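# Remove saucepan's glass lid and place it flat beside

## Task

Lift the glass lid off the saucepan and leave it resting flat on the table next to the saucepan, with its handle pointing upward.

## Robot and tools

Robot: two 6-joint arms with parallel grippers, left_arm and right_arm. The calibrated base of left_arm sits at (-0.034, +0.356, 0) m in the scene frame and right_arm at (+0.015, -0.335, 0) m. Both are essentially unrotated, with up being +z. Scene frame: origin at table-top height, midway between the nominal bases. +x points out over the table, +z up, and left_arm is on the +y side. These arm names do not match left and right in the images.

Frames in results: each arm's end_effector_position (metres) and end_effector_quat_wxyz are given in that arm's own base frame. The table and fixed cameras use the scene frame. Reported hand poses can be off by a few centimetres, more at long reach. The end effector is the point between the finger pads, about 1 cm short of the fingertips. The fingers point along the gripper's +z and close along its y.

Joint order, per arm, in every row and every result list: waist, shoulder, elbow, wrist pitch, wrist yaw, wrist roll. Stated ranges in rad:
- waist -2.880..2.880
- shoulder 0.000..3.142
- elbow 0.000..3.019
- wrist pitch -1.693..1.571
- wrist yaw -1.571..1.571
- wrist roll -2.094..2.094
A real end stop may differ from these by up to 0.084 rad.

Row layout, shared by execute_actions and move: one flat list of 14 numbers covering both arms, each in [-1, 1]. Numbers 1-6 are left_arm joint offsets and number 7 is its gripper opening. Numbers 8-14 are the same seven for right_arm. Send all 14 even if one arm stays still.

Joint numbers are scaled offsets, not poses. They count from the arm's Joint targets as they were when the action or move began, not from the previous row. One unit equals 2.811 rad for waist and shoulder, 2.53 for elbow, 2.575 for wrist pitch, 8.12 for wrist yaw and 9.528 for wrist roll. So 0.1 on the elbow is 0.253 rad. A 0 keeps that joint at its current target.

The opening number is absolute: +1 fully open, -1 closed. To keep a gripper unchanged, resend its current command; a 0 is a real half-open command.

execute_actions(actions, cameras):
- actions is a list of up to 15 actions. Each action is a list of up to 15 rows, and each row lasts one 1/30 s step.
- A table with fewer than 15 rows repeats its last row until 15 steps have run.
- An empty list just returns state and images.
- An action that would push a joint more than 0.084 rad past its range is rejected for both arms. A malformed call is rejected whole.

move(target, speed, blend, opening_speed, blocking, cameras):
- target is one 14-number row, or a list of up to 15 rows that pass through in sequence. Every row is an offset from the same starting Joint targets.
- speed is the top speed in rad/s of whichever joint travels farthest (0.01 to 12.57, default 0.5). Give one value, or one per row.
- blend (rad) rounds corners between listed rows.
- opening_speed (at least 0.2 per second on the -1..+1 scale) makes the gripper change gradually. Use a low value when closing on the glass lid.
- Joints move together, so the hand follows a curve. Nothing steers around obstacles. Moves last at least 0.5 s and are capped at 10 s.
- The result adds a move: line with the outcome: done, off_target (at rest but more than 0.035 rad from target), moving, held or fault. It may also show limits=held.
- blocking=false returns after about 0.5 s while the move continues.

wait(seconds 0..10) lets the scene run with the last commands held. stop brakes a running move. zoom_image(camera, region=[x0,y0,x1,y1]) enlarges part of the latest image from cam_head_left or cam_head_right (each 896x504), at most 504x504 px. read_manual(section="licences") returns licence text only. finished_scene(scene=1) ends the scene permanently; the lid must already be resting correctly without the robot.

Result lines:
- Joint positions, Joint velocities and Joint targets are per arm. Each has the six joints (rad, rad/s), then the finger-pad gap (0.094 m when fully open). Joint targets are what your next offsets count from.
- Joint velocities reading "within noise" means the arm is still.
- grip_measured is the opening on the command scale, slightly too wide when empty. grip_effort_nm is the gripper motor effort (negative means closing) and is not a pad force.
- Joint torques include gravity and carry offsets. Torques 3 and 4 wrap at ±28 N m.
- "joint sent to its limit" means a joint was stopped at its real end. "joint command not followed" means the clearance check altered or held some targets.
- MOTOR HOT warns of overheating. OVER-TEMPERATURE FAULT means that arm went limp for 30-60 s or more.

Motion limits: each joint's target can only lead its measured angle by a fixed amount. Targets that would move the hand more than 110 mm from where it is get scaled back, so big moves may need several actions. A blocked arm keeps pushing. To release it, command targets back past its measured positions.

Gripping: the squeeze is strong, about 50-64 N per pad. Close slowly on the glass lid and grasp its handle or rim firmly. To release, command an opening well above grip_measured, and only once the lid is resting and still.

Avoid:
- dropping the lid or releasing it while it moves
- fast impacts or hard presses against the pan or table
- any press or collision between the two arms, including a gripper closing on the other arm's fingers, which can fail the scene
- anything leaving the table
- long outstretched holds or pushing toward unreachable poses, which heat the motors

Loose objects may get small random pushes.

Each tool is called after "Request:" by a JSON object that holds its "method" and its "body".

## Session

Request:
{"method": "execute_actions", "body": {"actions": []}}

Scene clock: 0.00 s.
left_arm: end_effector_position=(+0.6969, +0.3221, +0.1604) grip_measured=+1.000 grip_effort_nm=n/a end_effector_quat_wxyz=(+0.363, -0.072, +0.809, +0.457) | right_arm: end_effector_position=(+0.5081, +0.5275, +0.2145) grip_measured=+1.000 grip_effort_nm=n/a end_effector_quat_wxyz=(+0.311, -0.192, +0.927, -0.088)
Joint positions: left_arm=[0.298 2.004 1.45 0.143 -0.647 0.554 0.094] | right_arm=[0.926 2.06 2.023 -1.137 0.54 0.406 0.094]
Joint velocities: within noise
Joint torques (N m): no reading
Heat: left arm: hottest waist 30 °C; right arm: hottest waist 29 °C.
Joint targets: left_arm=[0.298 1.989 1.483 0.156 -0.653 0.550] | right_arm=[0.926 2.050 2.057 -1.129 0.545 0.411]
Tool commands: left_gripper/opening=+1.0 right_gripper/opening=+1.0

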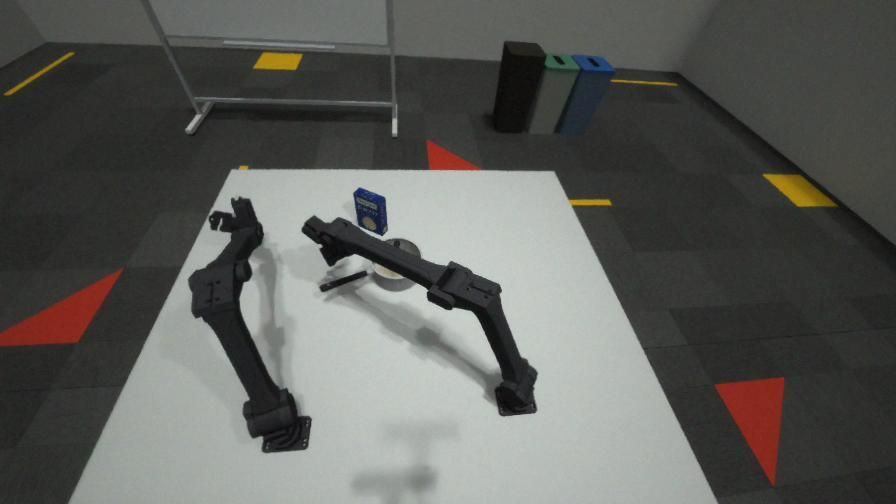

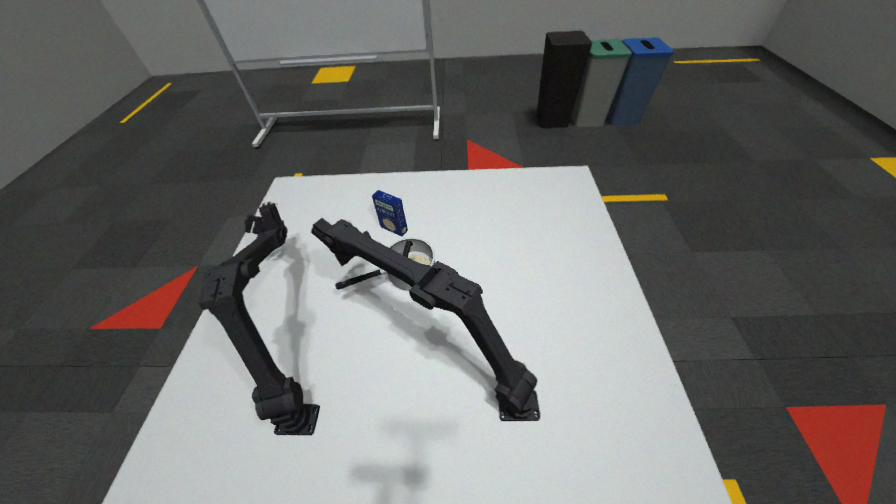

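Request:
{"method": "move", "body": {"target": [[0,0,0,0,0,0,1,0,-0.18,0,0,0,0,1],[0,0,0,0,0,0,1,-0.33,-0.18,0,0,0,0,1]], "speed": 1.0, "blend": 0.2}}

Request:
{"method": "zoom_image", "body": {"camera": "cam_head_left", "region": [290, 170, 490, 310]}}

Request:
{"method": "zoom_image", "body": {"camera": "cam_head_right", "region": [310, 170, 510, 310]}}

Scene clock: 49.03 s.
left_arm: end_effector_position=(+0.6969, +0.3221, +0.1604) grip_measured=+1.000 grip_effort_nm=-0.007 end_effector_quat_wxyz=(+0.363, -0.072, +0.809, +0.457) | right_arm: end_effector_position=(+0.6013, -0.0942, +0.5473) grip_measured=+1.000 grip_effort_nm=0.012 end_effector_quat_wxyz=(+0.462, +0.296, +0.823, -0.150)
Joint positions: left_arm=[0.298 2.004 1.45 0.143 -0.647 0.554 0.094] | right_arm=[-0.009 1.566 2.04 -1.138 0.541 0.414 0.094]
Joint velocities: within noise
Joint torques (N m): left_arm=[-1.85 -20.19 11 1.59 0.03 -0.01] | right_arm=[1.55 -15.56 9.35 1.5 0.22 -0.11]
Heat: left arm: hottest elbow 36 °C; right arm: hottest shoulder 32 °C.
Joint targets: left_arm=[0.298 1.989 1.483 0.156 -0.653 0.550] | right_arm=[-0.002 1.544 2.057 -1.129 0.545 0.411]
move: done

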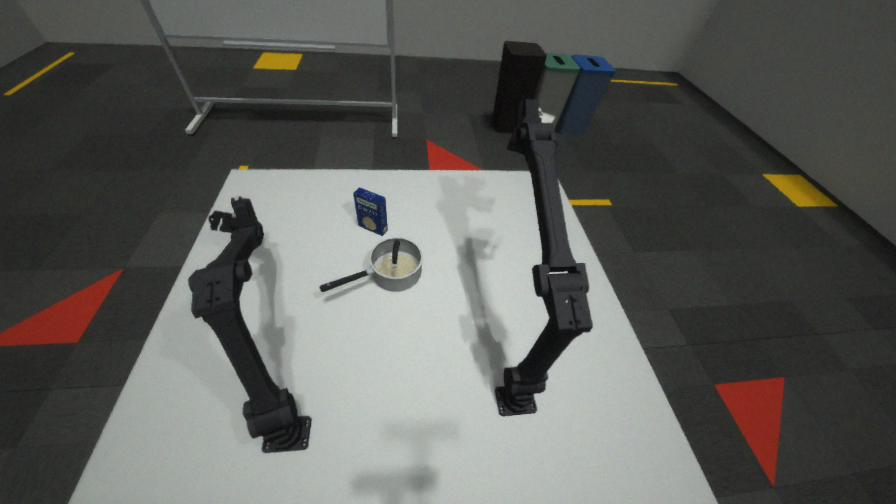

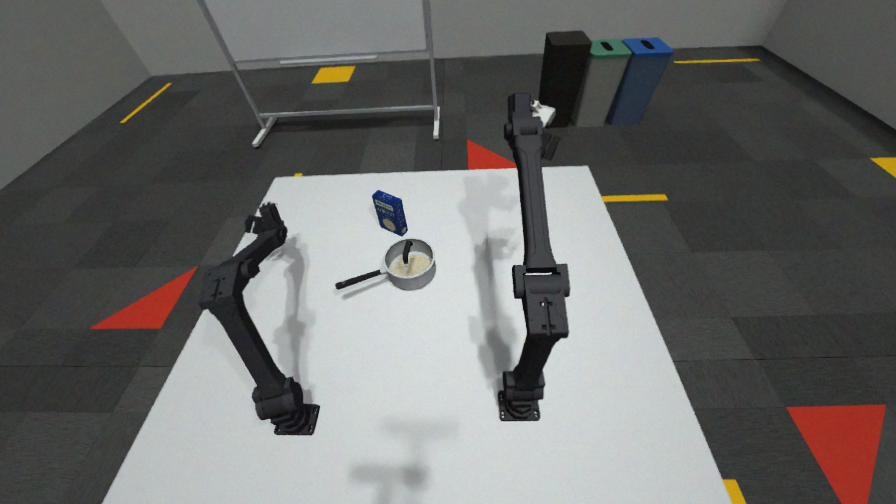

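Scaled by 2.520 from the camera's 896x504 image, which has a finer 1280x720 frame.

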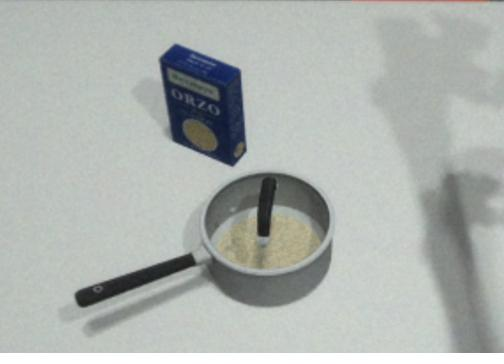

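Scaled by 2.520 from the camera's 896x504 image, which has a finer 1280x720 frame.

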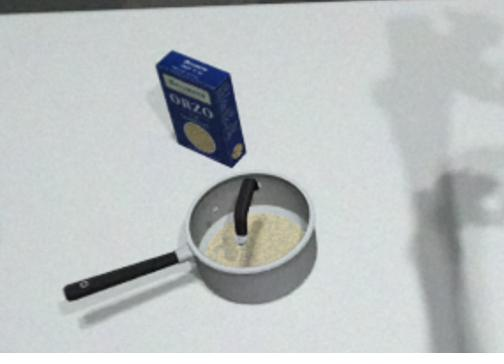

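Request:
{"method": "zoom_image", "body": {"camera": "cam_head_left", "region": [365, 230, 429, 294]}}

Request:
{"method": "zoom_image", "body": {"camera": "cam_head_right", "region": [378, 230, 442, 294]}}

Scaled by 7.875 from the camera's 896x504 image, which has a finer 1280x720 frame.

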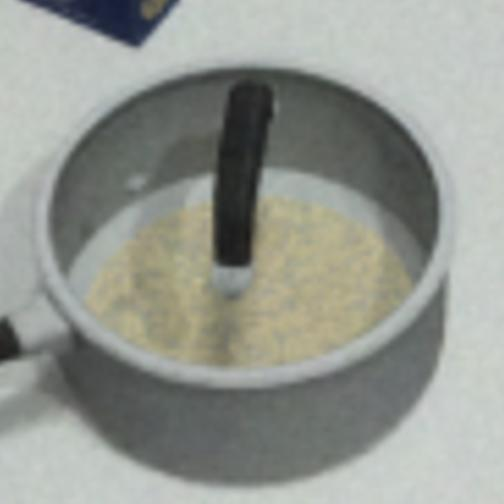

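Scaled by 7.875 from the camera's 896x504 image, which has a finer 1280x720 frame.

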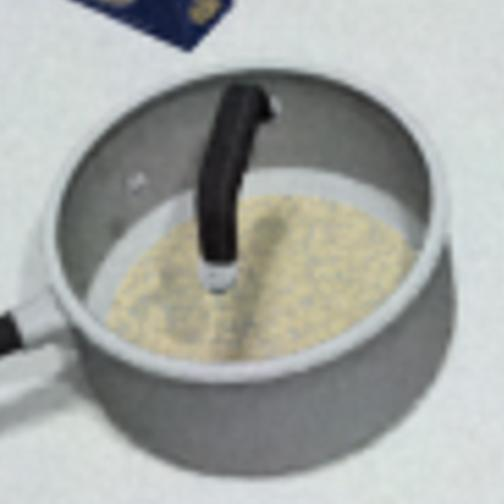

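Request:
{"method": "move", "body": {"target": [[0,0,0,0,0,0,1,0.2248,0.09,0.0277,-0.2023,-0.0671,0.0545,1],[0,0,0,0,0,0,1,0.2248,0.1793,0.0277,-0.2023,-0.0671,0.0545,1]], "speed": [1.0, 0.7]}}

Request:
{"method": "zoom_image", "body": {"camera": "cam_head_left", "region": [329, 180, 479, 300]}}

Request:
{"method": "zoom_image", "body": {"camera": "cam_head_right", "region": [342, 180, 492, 300]}}

Scene clock: 146.97 s.
left_arm: end_effector_position=(+0.6969, +0.3221, +0.1604) grip_measured=+1.000 grip_effort_nm=-0.007 end_effector_quat_wxyz=(+0.363, -0.072, +0.809, +0.457) | right_arm: end_effector_position=(+0.5087, +0.3758, +0.2000) grip_measured=+1.000 grip_effort_nm=0.002 end_effector_quat_wxyz=(-0.016, +0.139, +0.990, -0.012)
Joint positions: left_arm=[0.298 2.004 1.45 0.143 -0.647 0.554 0.094] | right_arm=[0.636 2.063 2.098 -1.646 -0.005 0.914 0.094]
Joint velocities: within noise
Joint torques (N m): left_arm=[-1.79 -20.13 10.97 1.61 0.02 -0.01] | right_arm=[-0.03 -20.66 9.61 -0.49 0.01 -0.01]
Heat: left arm: hottest elbow 38 °C; right arm: hottest elbow 33 °C.
Joint targets: left_arm=[0.298 1.989 1.483 0.156 -0.653 0.550] | right_arm=[0.630 2.048 2.127 -1.650 0.000 0.930]
move: done

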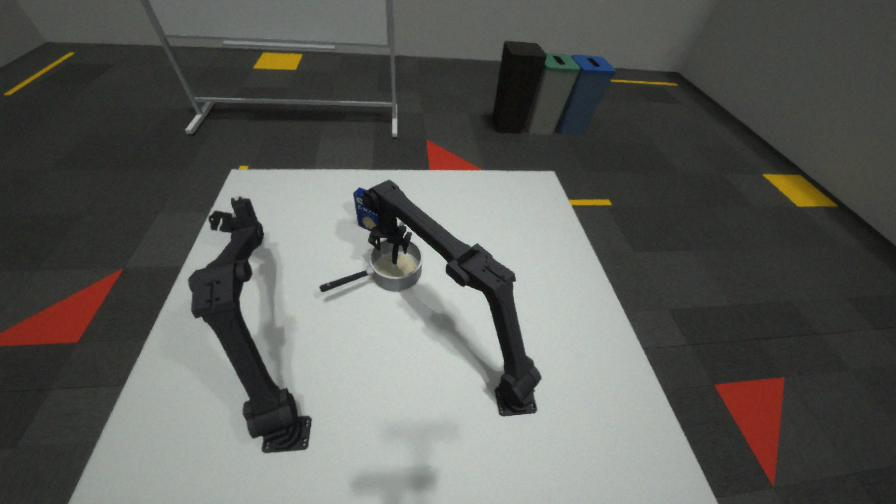

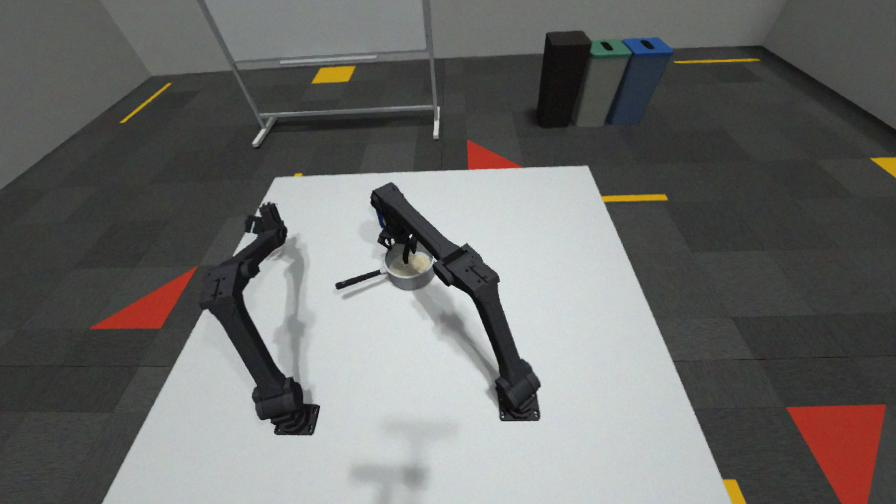

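Scaled by 3.360 from the camera's 896x504 image, which has a finer 1280x720 frame.

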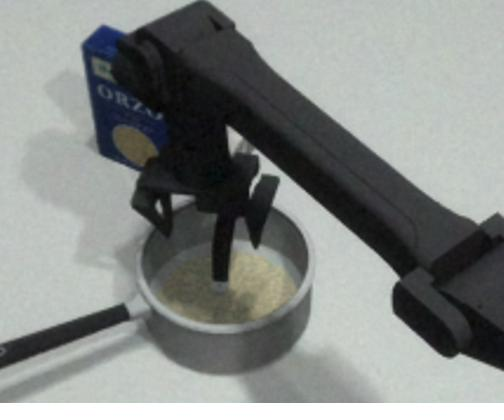

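Scaled by 3.360 from the camera's 896x504 image, which has a finer 1280x720 frame.

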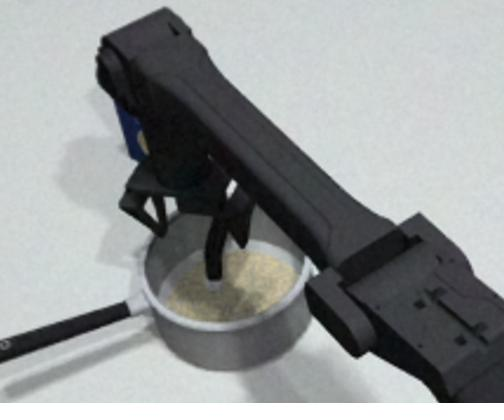

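Request:
{"method": "move", "body": {"target": [0,0,0,0,0,0,1,-0.0221,0.0494,0.0607,-0.0056,0,-0.0147,0.6], "speed": 0.5}}

Request:
{"method": "zoom_image", "body": {"camera": "cam_head_left", "region": [350, 210, 450, 290]}}

Request:
{"method": "zoom_image", "body": {"camera": "cam_head_right", "region": [360, 210, 460, 290]}}

Scene clock: 188.70 s.
left_arm: end_effector_position=(+0.6969, +0.3221, +0.1604) grip_measured=+1.000 grip_effort_nm=-0.002 end_effector_quat_wxyz=(+0.363, -0.072, +0.809, +0.457) | right_arm: end_effector_position=(+0.5597, +0.3602, +0.1654) grip_measured=+0.602 grip_effort_nm=-0.066 end_effector_quat_wxyz=(-0.024, +0.113, +0.993, -0.016)
Joint positions: left_arm=[0.298 2.004 1.45 0.143 -0.647 0.554 0.094] | right_arm=[0.571 2.193 2.226 -1.66 -0.005 0.797 0.075]
Joint velocities: within noise
Joint torques (N m): left_arm=[-1.96 -20.07 11.02 1.61 0.03 -0.02] | right_arm=[0.32 -22.01 11.85 -0.57 0.06 -0.22]
Heat: left arm: hottest elbow 38 °C; right arm: hottest shoulder 35 °C.
Joint targets: left_arm=[0.298 1.989 1.483 0.156 -0.653 0.550] | right_arm=[0.568 2.187 2.281 -1.664 0.000 0.790]
move: off_target (right_arm); right_arm: the elbow is farthest, 0.055 rad from its target

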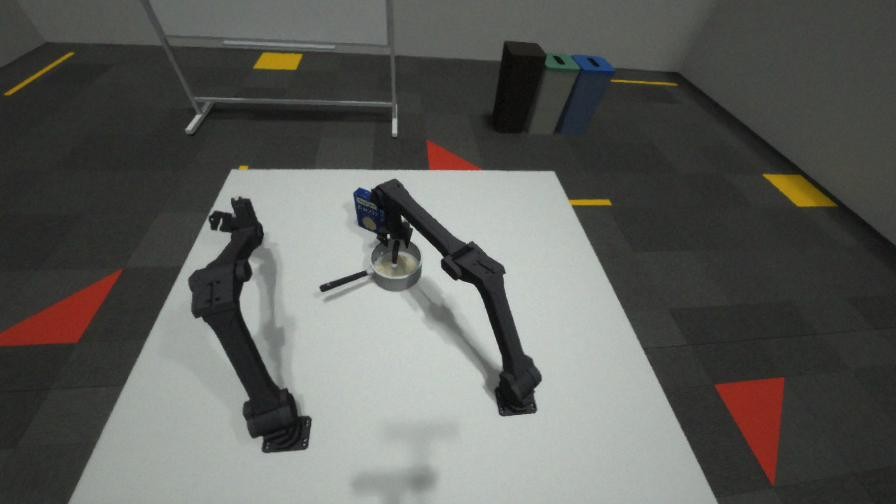

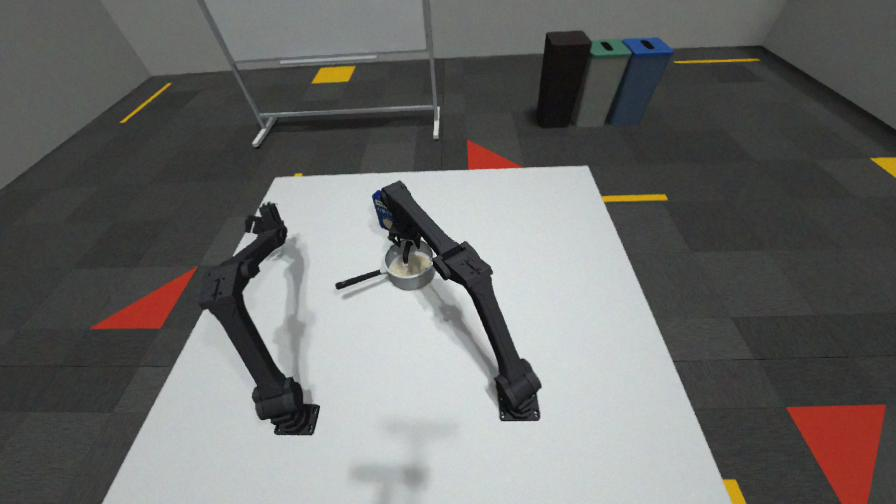

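Scaled by 5.040 from the camera's 896x504 image, which has a finer 1280x720 frame.

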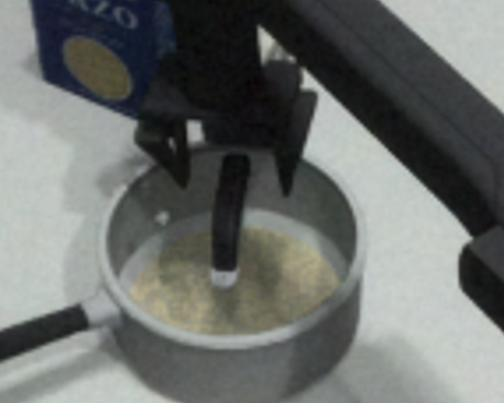

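Scaled by 5.040 from the camera's 896x504 image, which has a finer 1280x720 frame.

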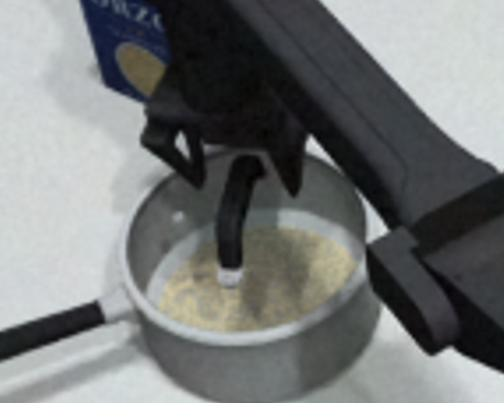

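Request:
{"method": "move", "body": {"target": [0,0,0,0,0,0,1,-0.0014,-0.0007,-0.0383,0.059,0,0,0.4], "speed": 0.3}}

Request:
{"method": "zoom_image", "body": {"camera": "cam_head_left", "region": [350, 210, 450, 290]}}

Request:
{"method": "zoom_image", "body": {"camera": "cam_head_right", "region": [360, 210, 460, 290]}}

Scene clock: 208.07 s.
left_arm: end_effector_position=(+0.6969, +0.3221, +0.1604) grip_measured=+1.000 grip_effort_nm=-0.007 end_effector_quat_wxyz=(+0.363, -0.072, +0.809, +0.457) | right_arm: end_effector_position=(+0.5767, +0.3736, +0.1547) grip_measured=+0.401 grip_effort_nm=-0.056 end_effector_quat_wxyz=(+0.012, +0.116, +0.993, +0.013)
Joint positions: left_arm=[0.298 2.004 1.45 0.143 -0.647 0.554 0.094] | right_arm=[0.574 2.189 2.19 -1.537 -0.005 0.807 0.066]
Joint velocities: within noise
Joint torques (N m): left_arm=[-1.9 -20.07 10.99 1.61 0.02 -0.01] | right_arm=[-0.03 -21.83 7.24 0.84 0.03 -0.17]
Heat: left arm: hottest elbow 38 °C; right arm: hottest shoulder 36 °C.
Joint targets: left_arm=[0.298 1.989 1.483 0.156 -0.653 0.550] | right_arm=[0.564 2.185 2.184 -1.512 0.000 0.790]
move: done

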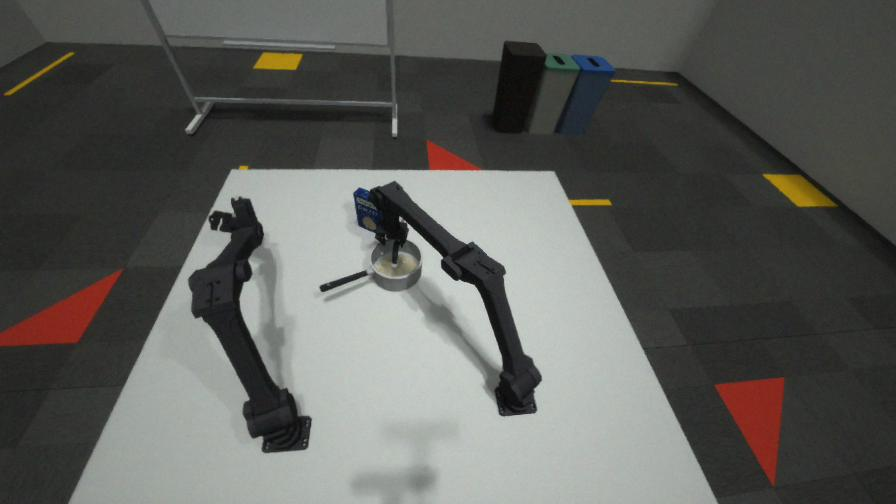

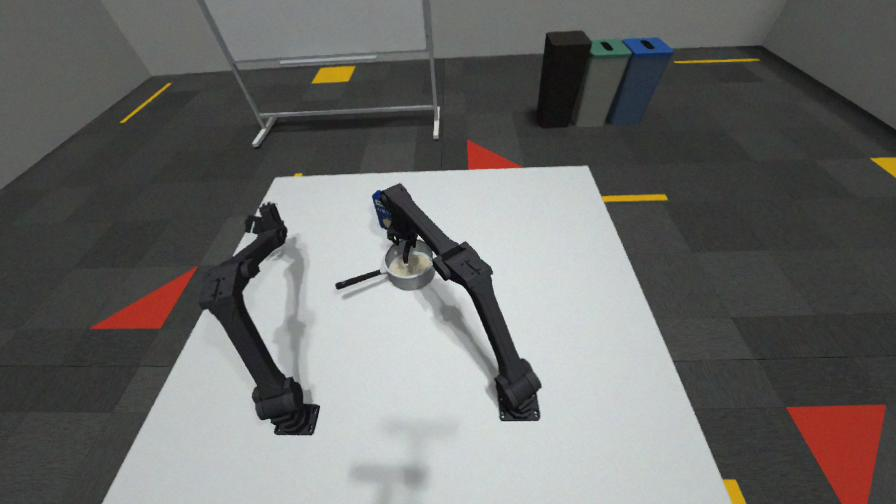

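Scaled by 5.040 from the camera's 896x504 image, which has a finer 1280x720 frame.

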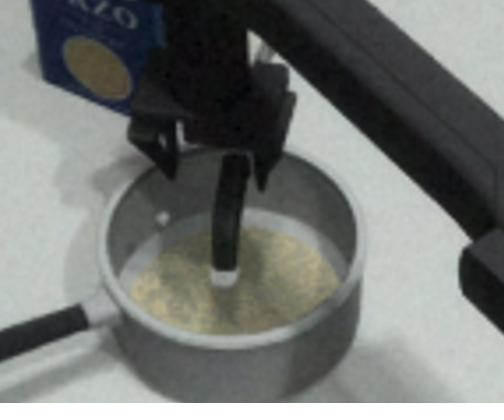

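Scaled by 5.040 from the camera's 896x504 image, which has a finer 1280x720 frame.

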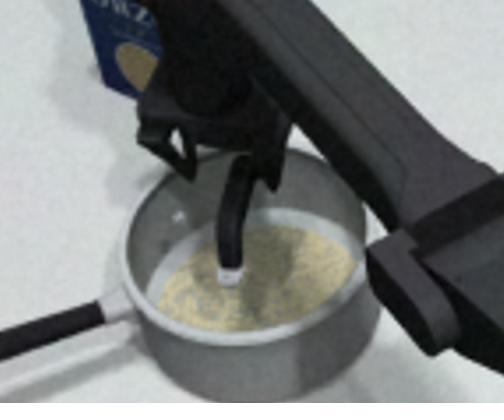

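Request:
{"method": "move", "body": {"target": [0,0,0,0,0,0,1,-0.0028,0.0053,-0.0332,0.0221,0,0,0.4], "speed": 0.2}}

Request:
{"method": "zoom_image", "body": {"camera": "cam_head_left", "region": [350, 210, 450, 290]}}

Request:
{"method": "zoom_image", "body": {"camera": "cam_head_right", "region": [360, 210, 460, 290]}}

Scene clock: 223.50 s.
left_arm: end_effector_position=(+0.6969, +0.3221, +0.1604) grip_measured=+1.000 grip_effort_nm=-0.012 end_effector_quat_wxyz=(+0.363, -0.072, +0.809, +0.457) | right_arm: end_effector_position=(+0.5761, +0.3726, +0.1526) grip_measured=+0.401 grip_effort_nm=-0.056 end_effector_quat_wxyz=(+0.025, +0.116, +0.993, +0.022)
Joint positions: left_arm=[0.298 2.004 1.45 0.143 -0.647 0.554 0.094] | right_arm=[0.574 2.157 2.129 -1.476 -0.002 0.807 0.066]
Joint velocities: within noise
Joint torques (N m): left_arm=[-1.79 -20.25 11 1.62 0.02 -0.01] | right_arm=[-0.38 -17.61 5.57 0.58 0.03 -0.24]
Heat: left arm: hottest elbow 38 °C; right arm: hottest shoulder 36 °C.
Joint targets: left_arm=[0.298 1.989 1.483 0.156 -0.653 0.550] | right_arm=[0.556 2.200 2.100 -1.455 0.000 0.790]
move: off_target (right_arm); right_arm: the shoulder is farthest, 0.043 rad from its target

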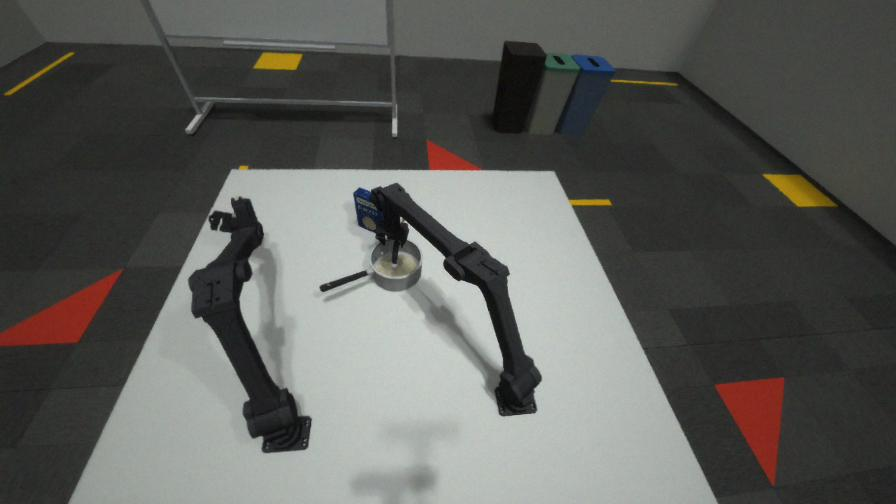

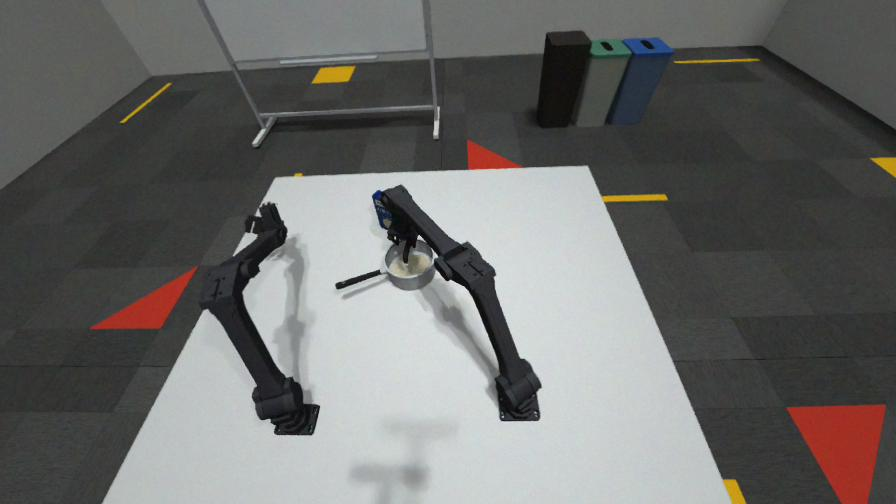

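Scaled by 5.040 from the camera's 896x504 image, which has a finer 1280x720 frame.

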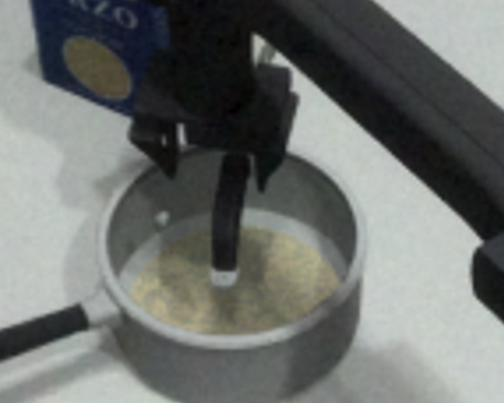

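Scaled by 5.040 from the camera's 896x504 image, which has a finer 1280x720 frame.

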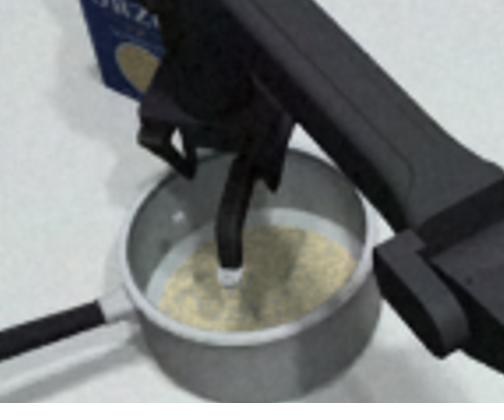

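Request:
{"method": "move", "body": {"target": [0,0,0,0,0,0,1,0.0121,-0.0363,0.0277,-0.0551,0,0.0014,0.4], "speed": 0.3}}

Request:
{"method": "zoom_image", "body": {"camera": "cam_head_left", "region": [350, 210, 450, 290]}}

Request:
{"method": "zoom_image", "body": {"camera": "cam_head_right", "region": [360, 210, 460, 290]}}

Scene clock: 332.70 s.
left_arm: end_effector_position=(+0.6969, +0.3221, +0.1604) grip_measured=+1.000 grip_effort_nm=-0.007 end_effector_quat_wxyz=(+0.363, -0.072, +0.809, +0.457) | right_arm: end_effector_position=(+0.5515, +0.3549, +0.1752) grip_measured=+0.401 grip_effort_nm=-0.056 end_effector_quat_wxyz=(-0.007, +0.112, +0.994, -0.003)
Joint positions: left_arm=[0.298 2.004 1.45 0.143 -0.647 0.554 0.094] | right_arm=[0.571 2.12 2.127 -1.592 -0.005 0.796 0.066]
Joint velocities: within noise
Joint torques (N m): left_arm=[-1.85 -20.13 10.99 1.57 0.02 -0.01] | right_arm=[1.9 -22.59 11 -0.46 0.02 -0.06]
Heat: left arm: hottest elbow 39 °C; right arm: hottest shoulder 35 °C.
Joint targets: left_arm=[0.298 1.989 1.483 0.156 -0.653 0.550] | right_arm=[0.590 2.098 2.170 -1.597 0.000 0.803]
move: off_target (right_arm); right_arm: the elbow is farthest, 0.043 rad from its target

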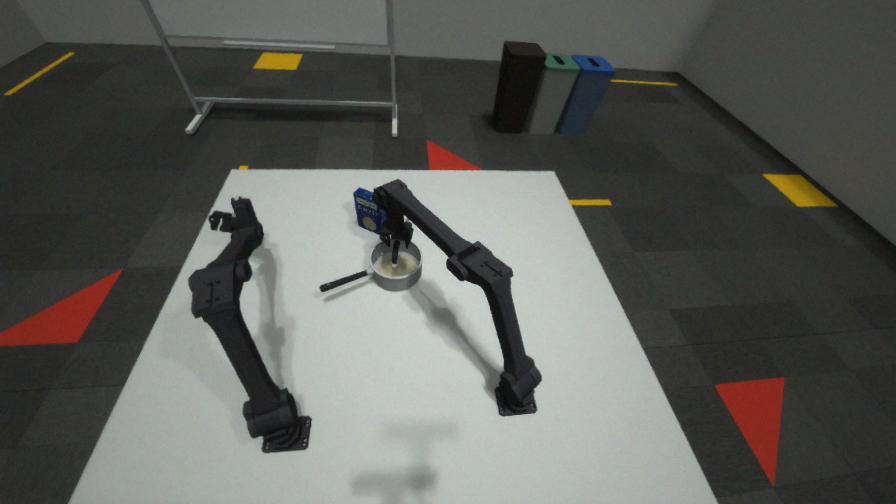

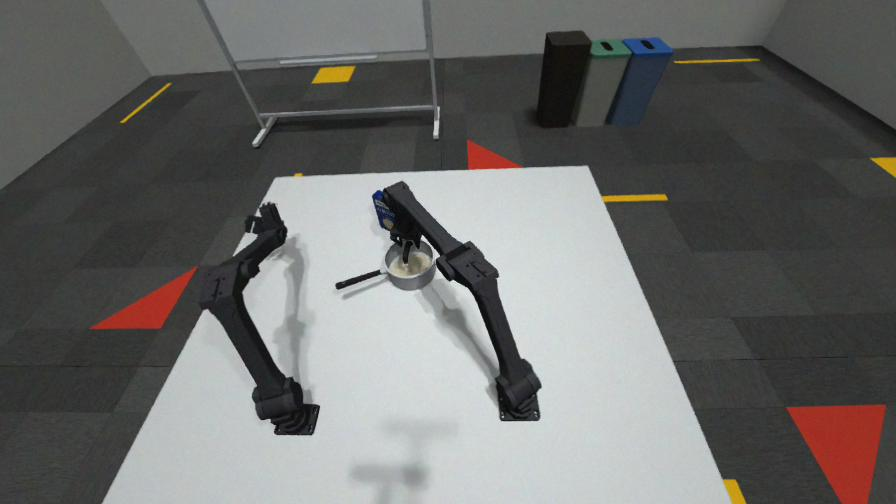

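Scaled by 5.040 from the camera's 896x504 image, which has a finer 1280x720 frame.

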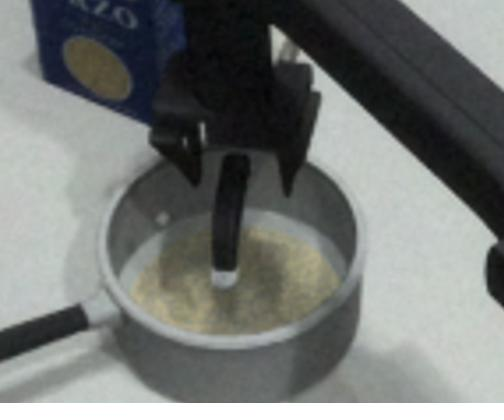

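Scaled by 5.040 from the camera's 896x504 image, which has a finer 1280x720 frame.

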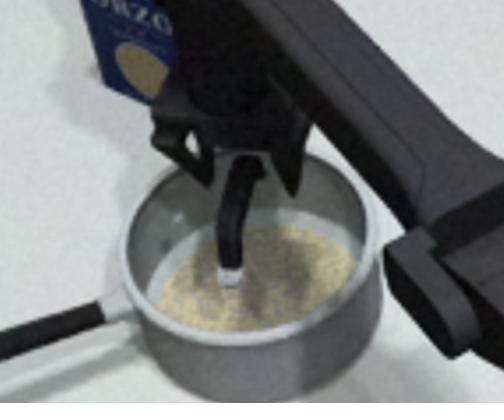

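Request:
{"method": "move", "body": {"target": [0,0,0,0,0,0,1,0.0075,-0.0014,-0.0427,0.0272,0,0.0,0.4], "speed": 0.2}}

Request:
{"method": "zoom_image", "body": {"camera": "cam_head_left", "region": [365, 220, 429, 284]}}

Request:
{"method": "zoom_image", "body": {"camera": "cam_head_right", "region": [378, 220, 442, 284]}}

Scene clock: 351.93 s.
left_arm: end_effector_position=(+0.6969, +0.3221, +0.1604) grip_measured=+1.000 grip_effort_nm=-0.007 end_effector_quat_wxyz=(+0.363, -0.072, +0.809, +0.457) | right_arm: end_effector_position=(+0.5405, +0.3633, +0.1565) grip_measured=+0.401 grip_effort_nm=-0.046 end_effector_quat_wxyz=(-0.009, +0.102, +0.995, -0.005)
Joint positions: left_arm=[0.298 2.004 1.45 0.143 -0.647 0.554 0.094] | right_arm=[0.591 2.11 2.063 -1.543 -0.005 0.796 0.066]
Joint velocities: within noise
Joint torques (N m): left_arm=[-1.9 -20.19 11 1.59 0.03 -0.01] | right_arm=[2.37 -21.42 7.35 0.14 0.03 -0.1]
Heat: left arm: hottest elbow 39 °C; right arm: hottest shoulder 37 °C.
Joint targets: left_arm=[0.298 1.989 1.483 0.156 -0.653 0.550] | right_arm=[0.611 2.094 2.062 -1.527 0.000 0.803]
move: done

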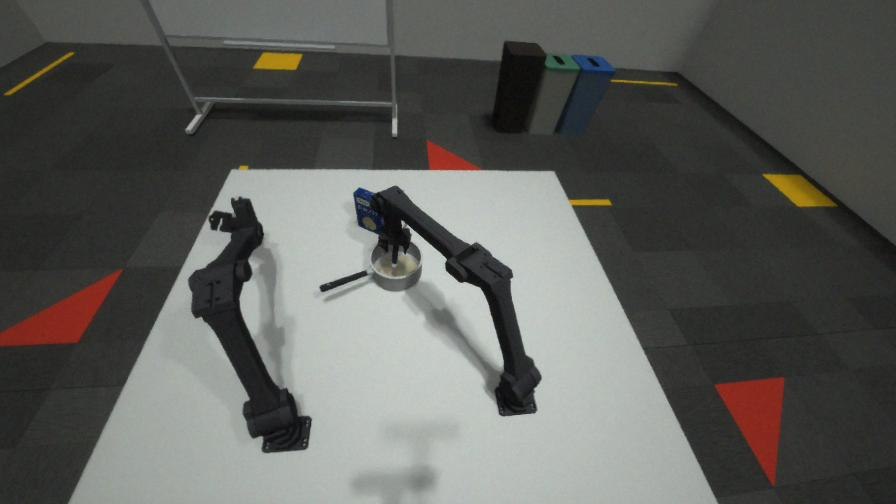

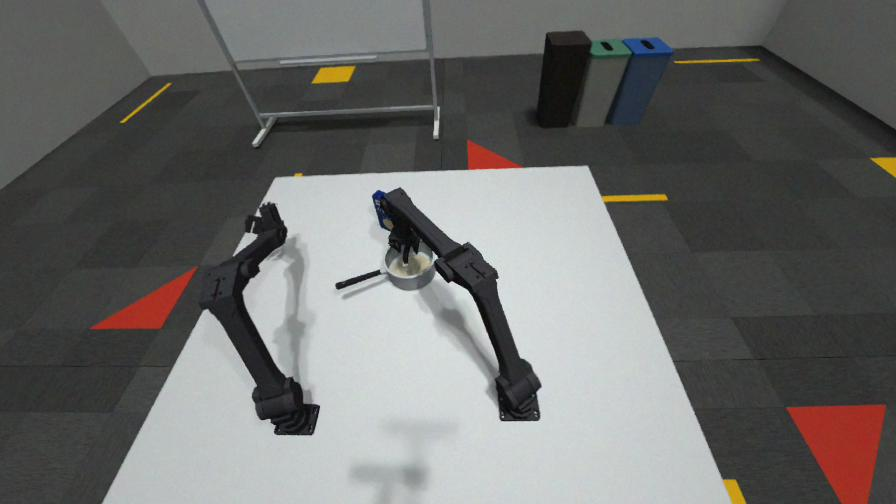

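Scaled by 7.875 from the camera's 896x504 image, which has a finer 1280x720 frame.

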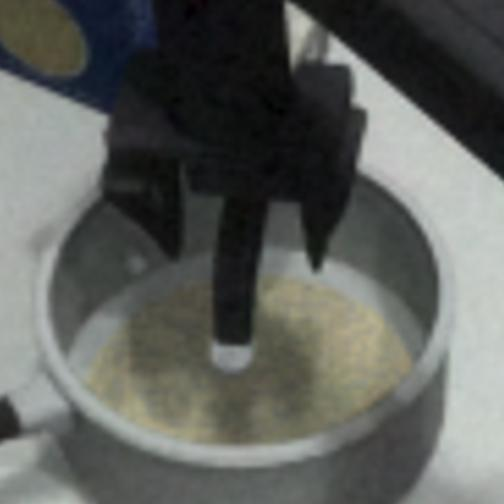

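Scaled by 7.875 from the camera's 896x504 image, which has a finer 1280x720 frame.

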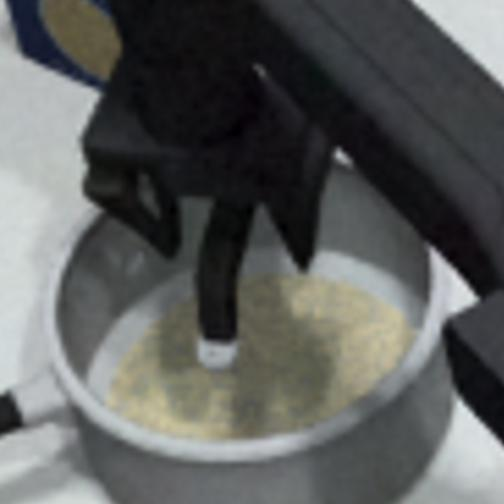

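Request:
{"method": "move", "body": {"target": [0,0,0,0,0,0,1,0.0021,-0.0036,-0.0119,0.0078,0,0.0,0.4], "speed": 0.1}}

Request:
{"method": "zoom_image", "body": {"camera": "cam_head_left", "region": [365, 220, 429, 284]}}

Request:
{"method": "zoom_image", "body": {"camera": "cam_head_right", "region": [378, 220, 442, 284]}}

Scene clock: 366.00 s.
left_arm: end_effector_position=(+0.6969, +0.3221, +0.1604) grip_measured=+1.000 grip_effort_nm=-0.007 end_effector_quat_wxyz=(+0.363, -0.072, +0.809, +0.457) | right_arm: end_effector_position=(+0.5392, +0.3637, +0.1552) grip_measured=+0.401 grip_effort_nm=-0.051 end_effector_quat_wxyz=(-0.004, +0.107, +0.994, +0.000)
Joint positions: left_arm=[0.298 2.004 1.45 0.143 -0.647 0.554 0.094] | right_arm=[0.593 2.097 2.037 -1.517 -0.005 0.807 0.066]
Joint velocities: within noise
Joint torques (N m): left_arm=[-1.9 -20.19 10.99 1.58 0.02 -0.02] | right_arm=[1.96 -21.42 7.24 0.17 0.03 -0.07]
Heat: left arm: hottest elbow 39 °C; right arm: hottest shoulder 37 °C.
Joint targets: left_arm=[0.298 1.989 1.483 0.156 -0.653 0.550] | right_arm=[0.617 2.084 2.032 -1.507 0.000 0.803]
move: done

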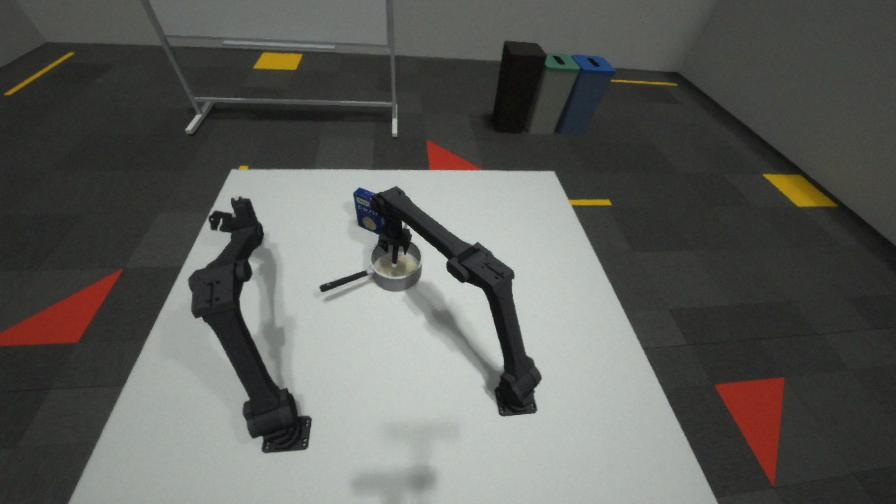

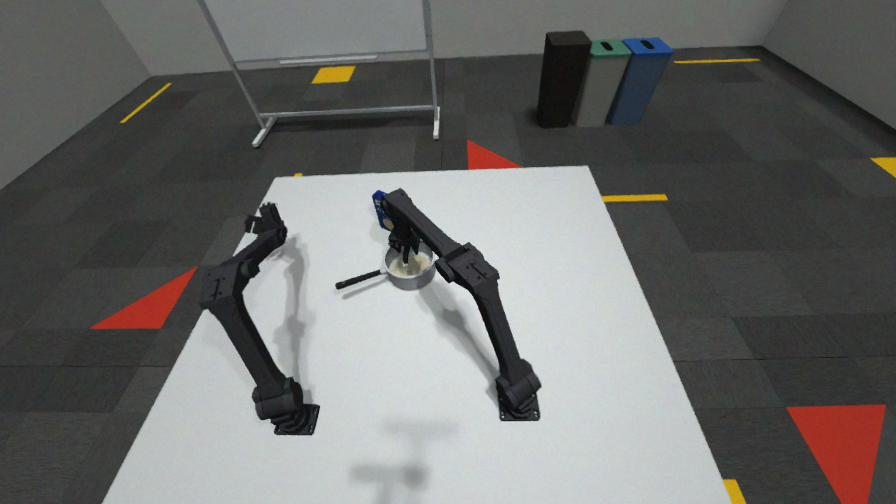

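Scaled by 7.875 from the camera's 896x504 image, which has a finer 1280x720 frame.

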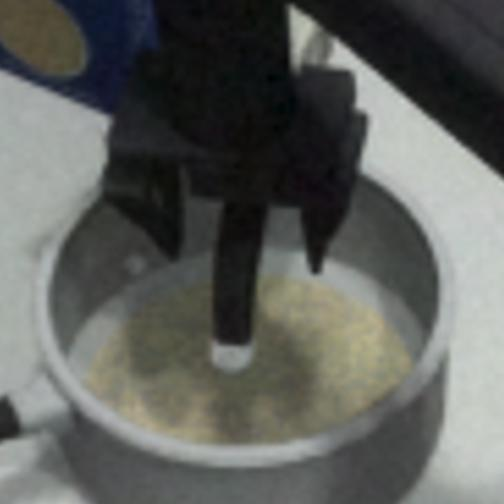

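Scaled by 7.875 from the camera's 896x504 image, which has a finer 1280x720 frame.

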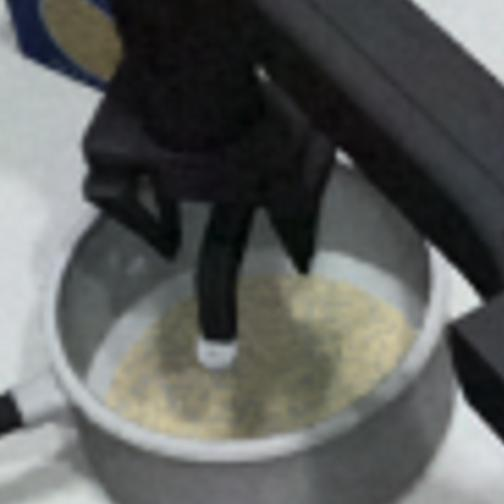

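Request:
{"method": "move", "body": {"target": [[0,0,0,0,0,0,1,0.0025,0.0022,-0.009,0.0097,0,0.0,0.4],[0,0,0,0,0,0,1,0.0025,0.0022,-0.009,0.0097,0,0.0,-0.95]], "speed": 0.1, "opening_speed": 0.6}}

Request:
{"method": "zoom_image", "body": {"camera": "cam_head_left", "region": [365, 220, 429, 284]}}

Request:
{"method": "zoom_image", "body": {"camera": "cam_head_right", "region": [378, 220, 442, 284]}}

Scene clock: 380.83 s.
left_arm: end_effector_position=(+0.6969, +0.3221, +0.1604) grip_measured=+1.000 grip_effort_nm=-0.017 end_effector_quat_wxyz=(+0.363, -0.072, +0.809, +0.457) | right_arm: end_effector_position=(+0.5356, +0.3680, +0.1561) grip_measured=-0.606 grip_effort_nm=-1.004 end_effector_quat_wxyz=(+0.005, +0.101, +0.995, +0.002)
Joint positions: left_arm=[0.298 2.004 1.45 0.143 -0.647 0.554 0.094] | right_arm=[0.603 2.081 2.014 -1.493 0.003 0.807 0.019]
Joint velocities: within noise
Joint torques (N m): left_arm=[-1.96 -20.13 11.02 1.61 0.03 -0.01] | right_arm=[2.08 -19.25 7.17 0.2 0.07 -0.08]
Heat: left arm: hottest elbow 39 °C; right arm: hottest shoulder 37 °C.
Joint targets: left_arm=[0.298 1.989 1.483 0.156 -0.653 0.550] | right_arm=[0.624 2.090 2.009 -1.482 0.000 0.803]
move: done

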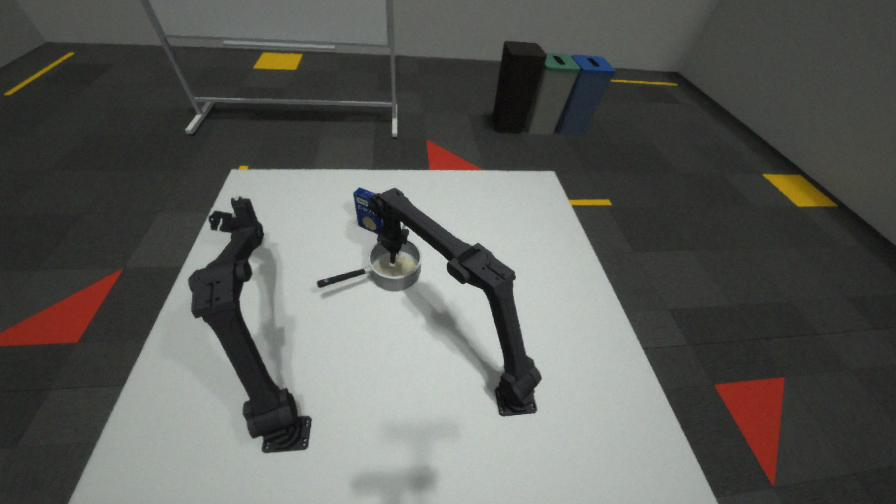

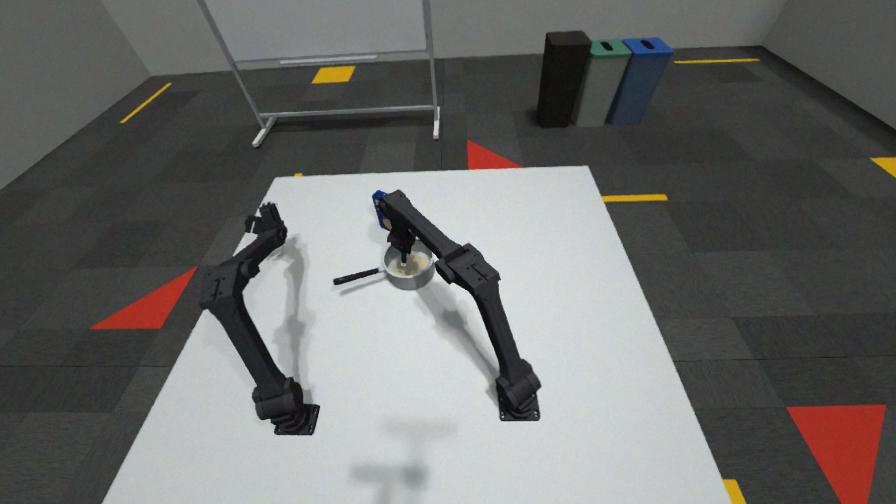

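Scaled by 7.875 from the camera's 896x504 image, which has a finer 1280x720 frame.

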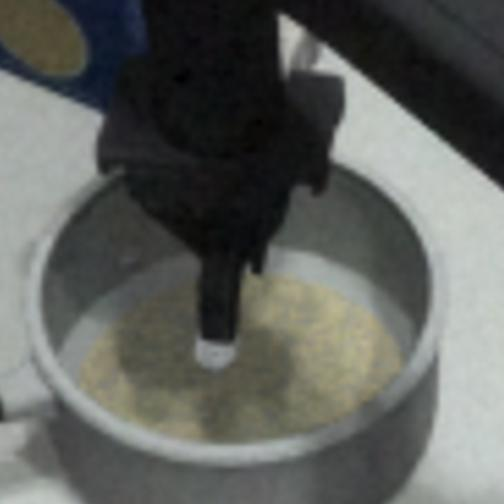

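Scaled by 7.875 from the camera's 896x504 image, which has a finer 1280x720 frame.

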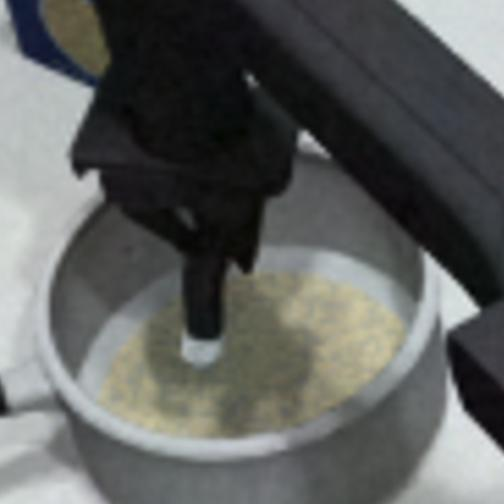

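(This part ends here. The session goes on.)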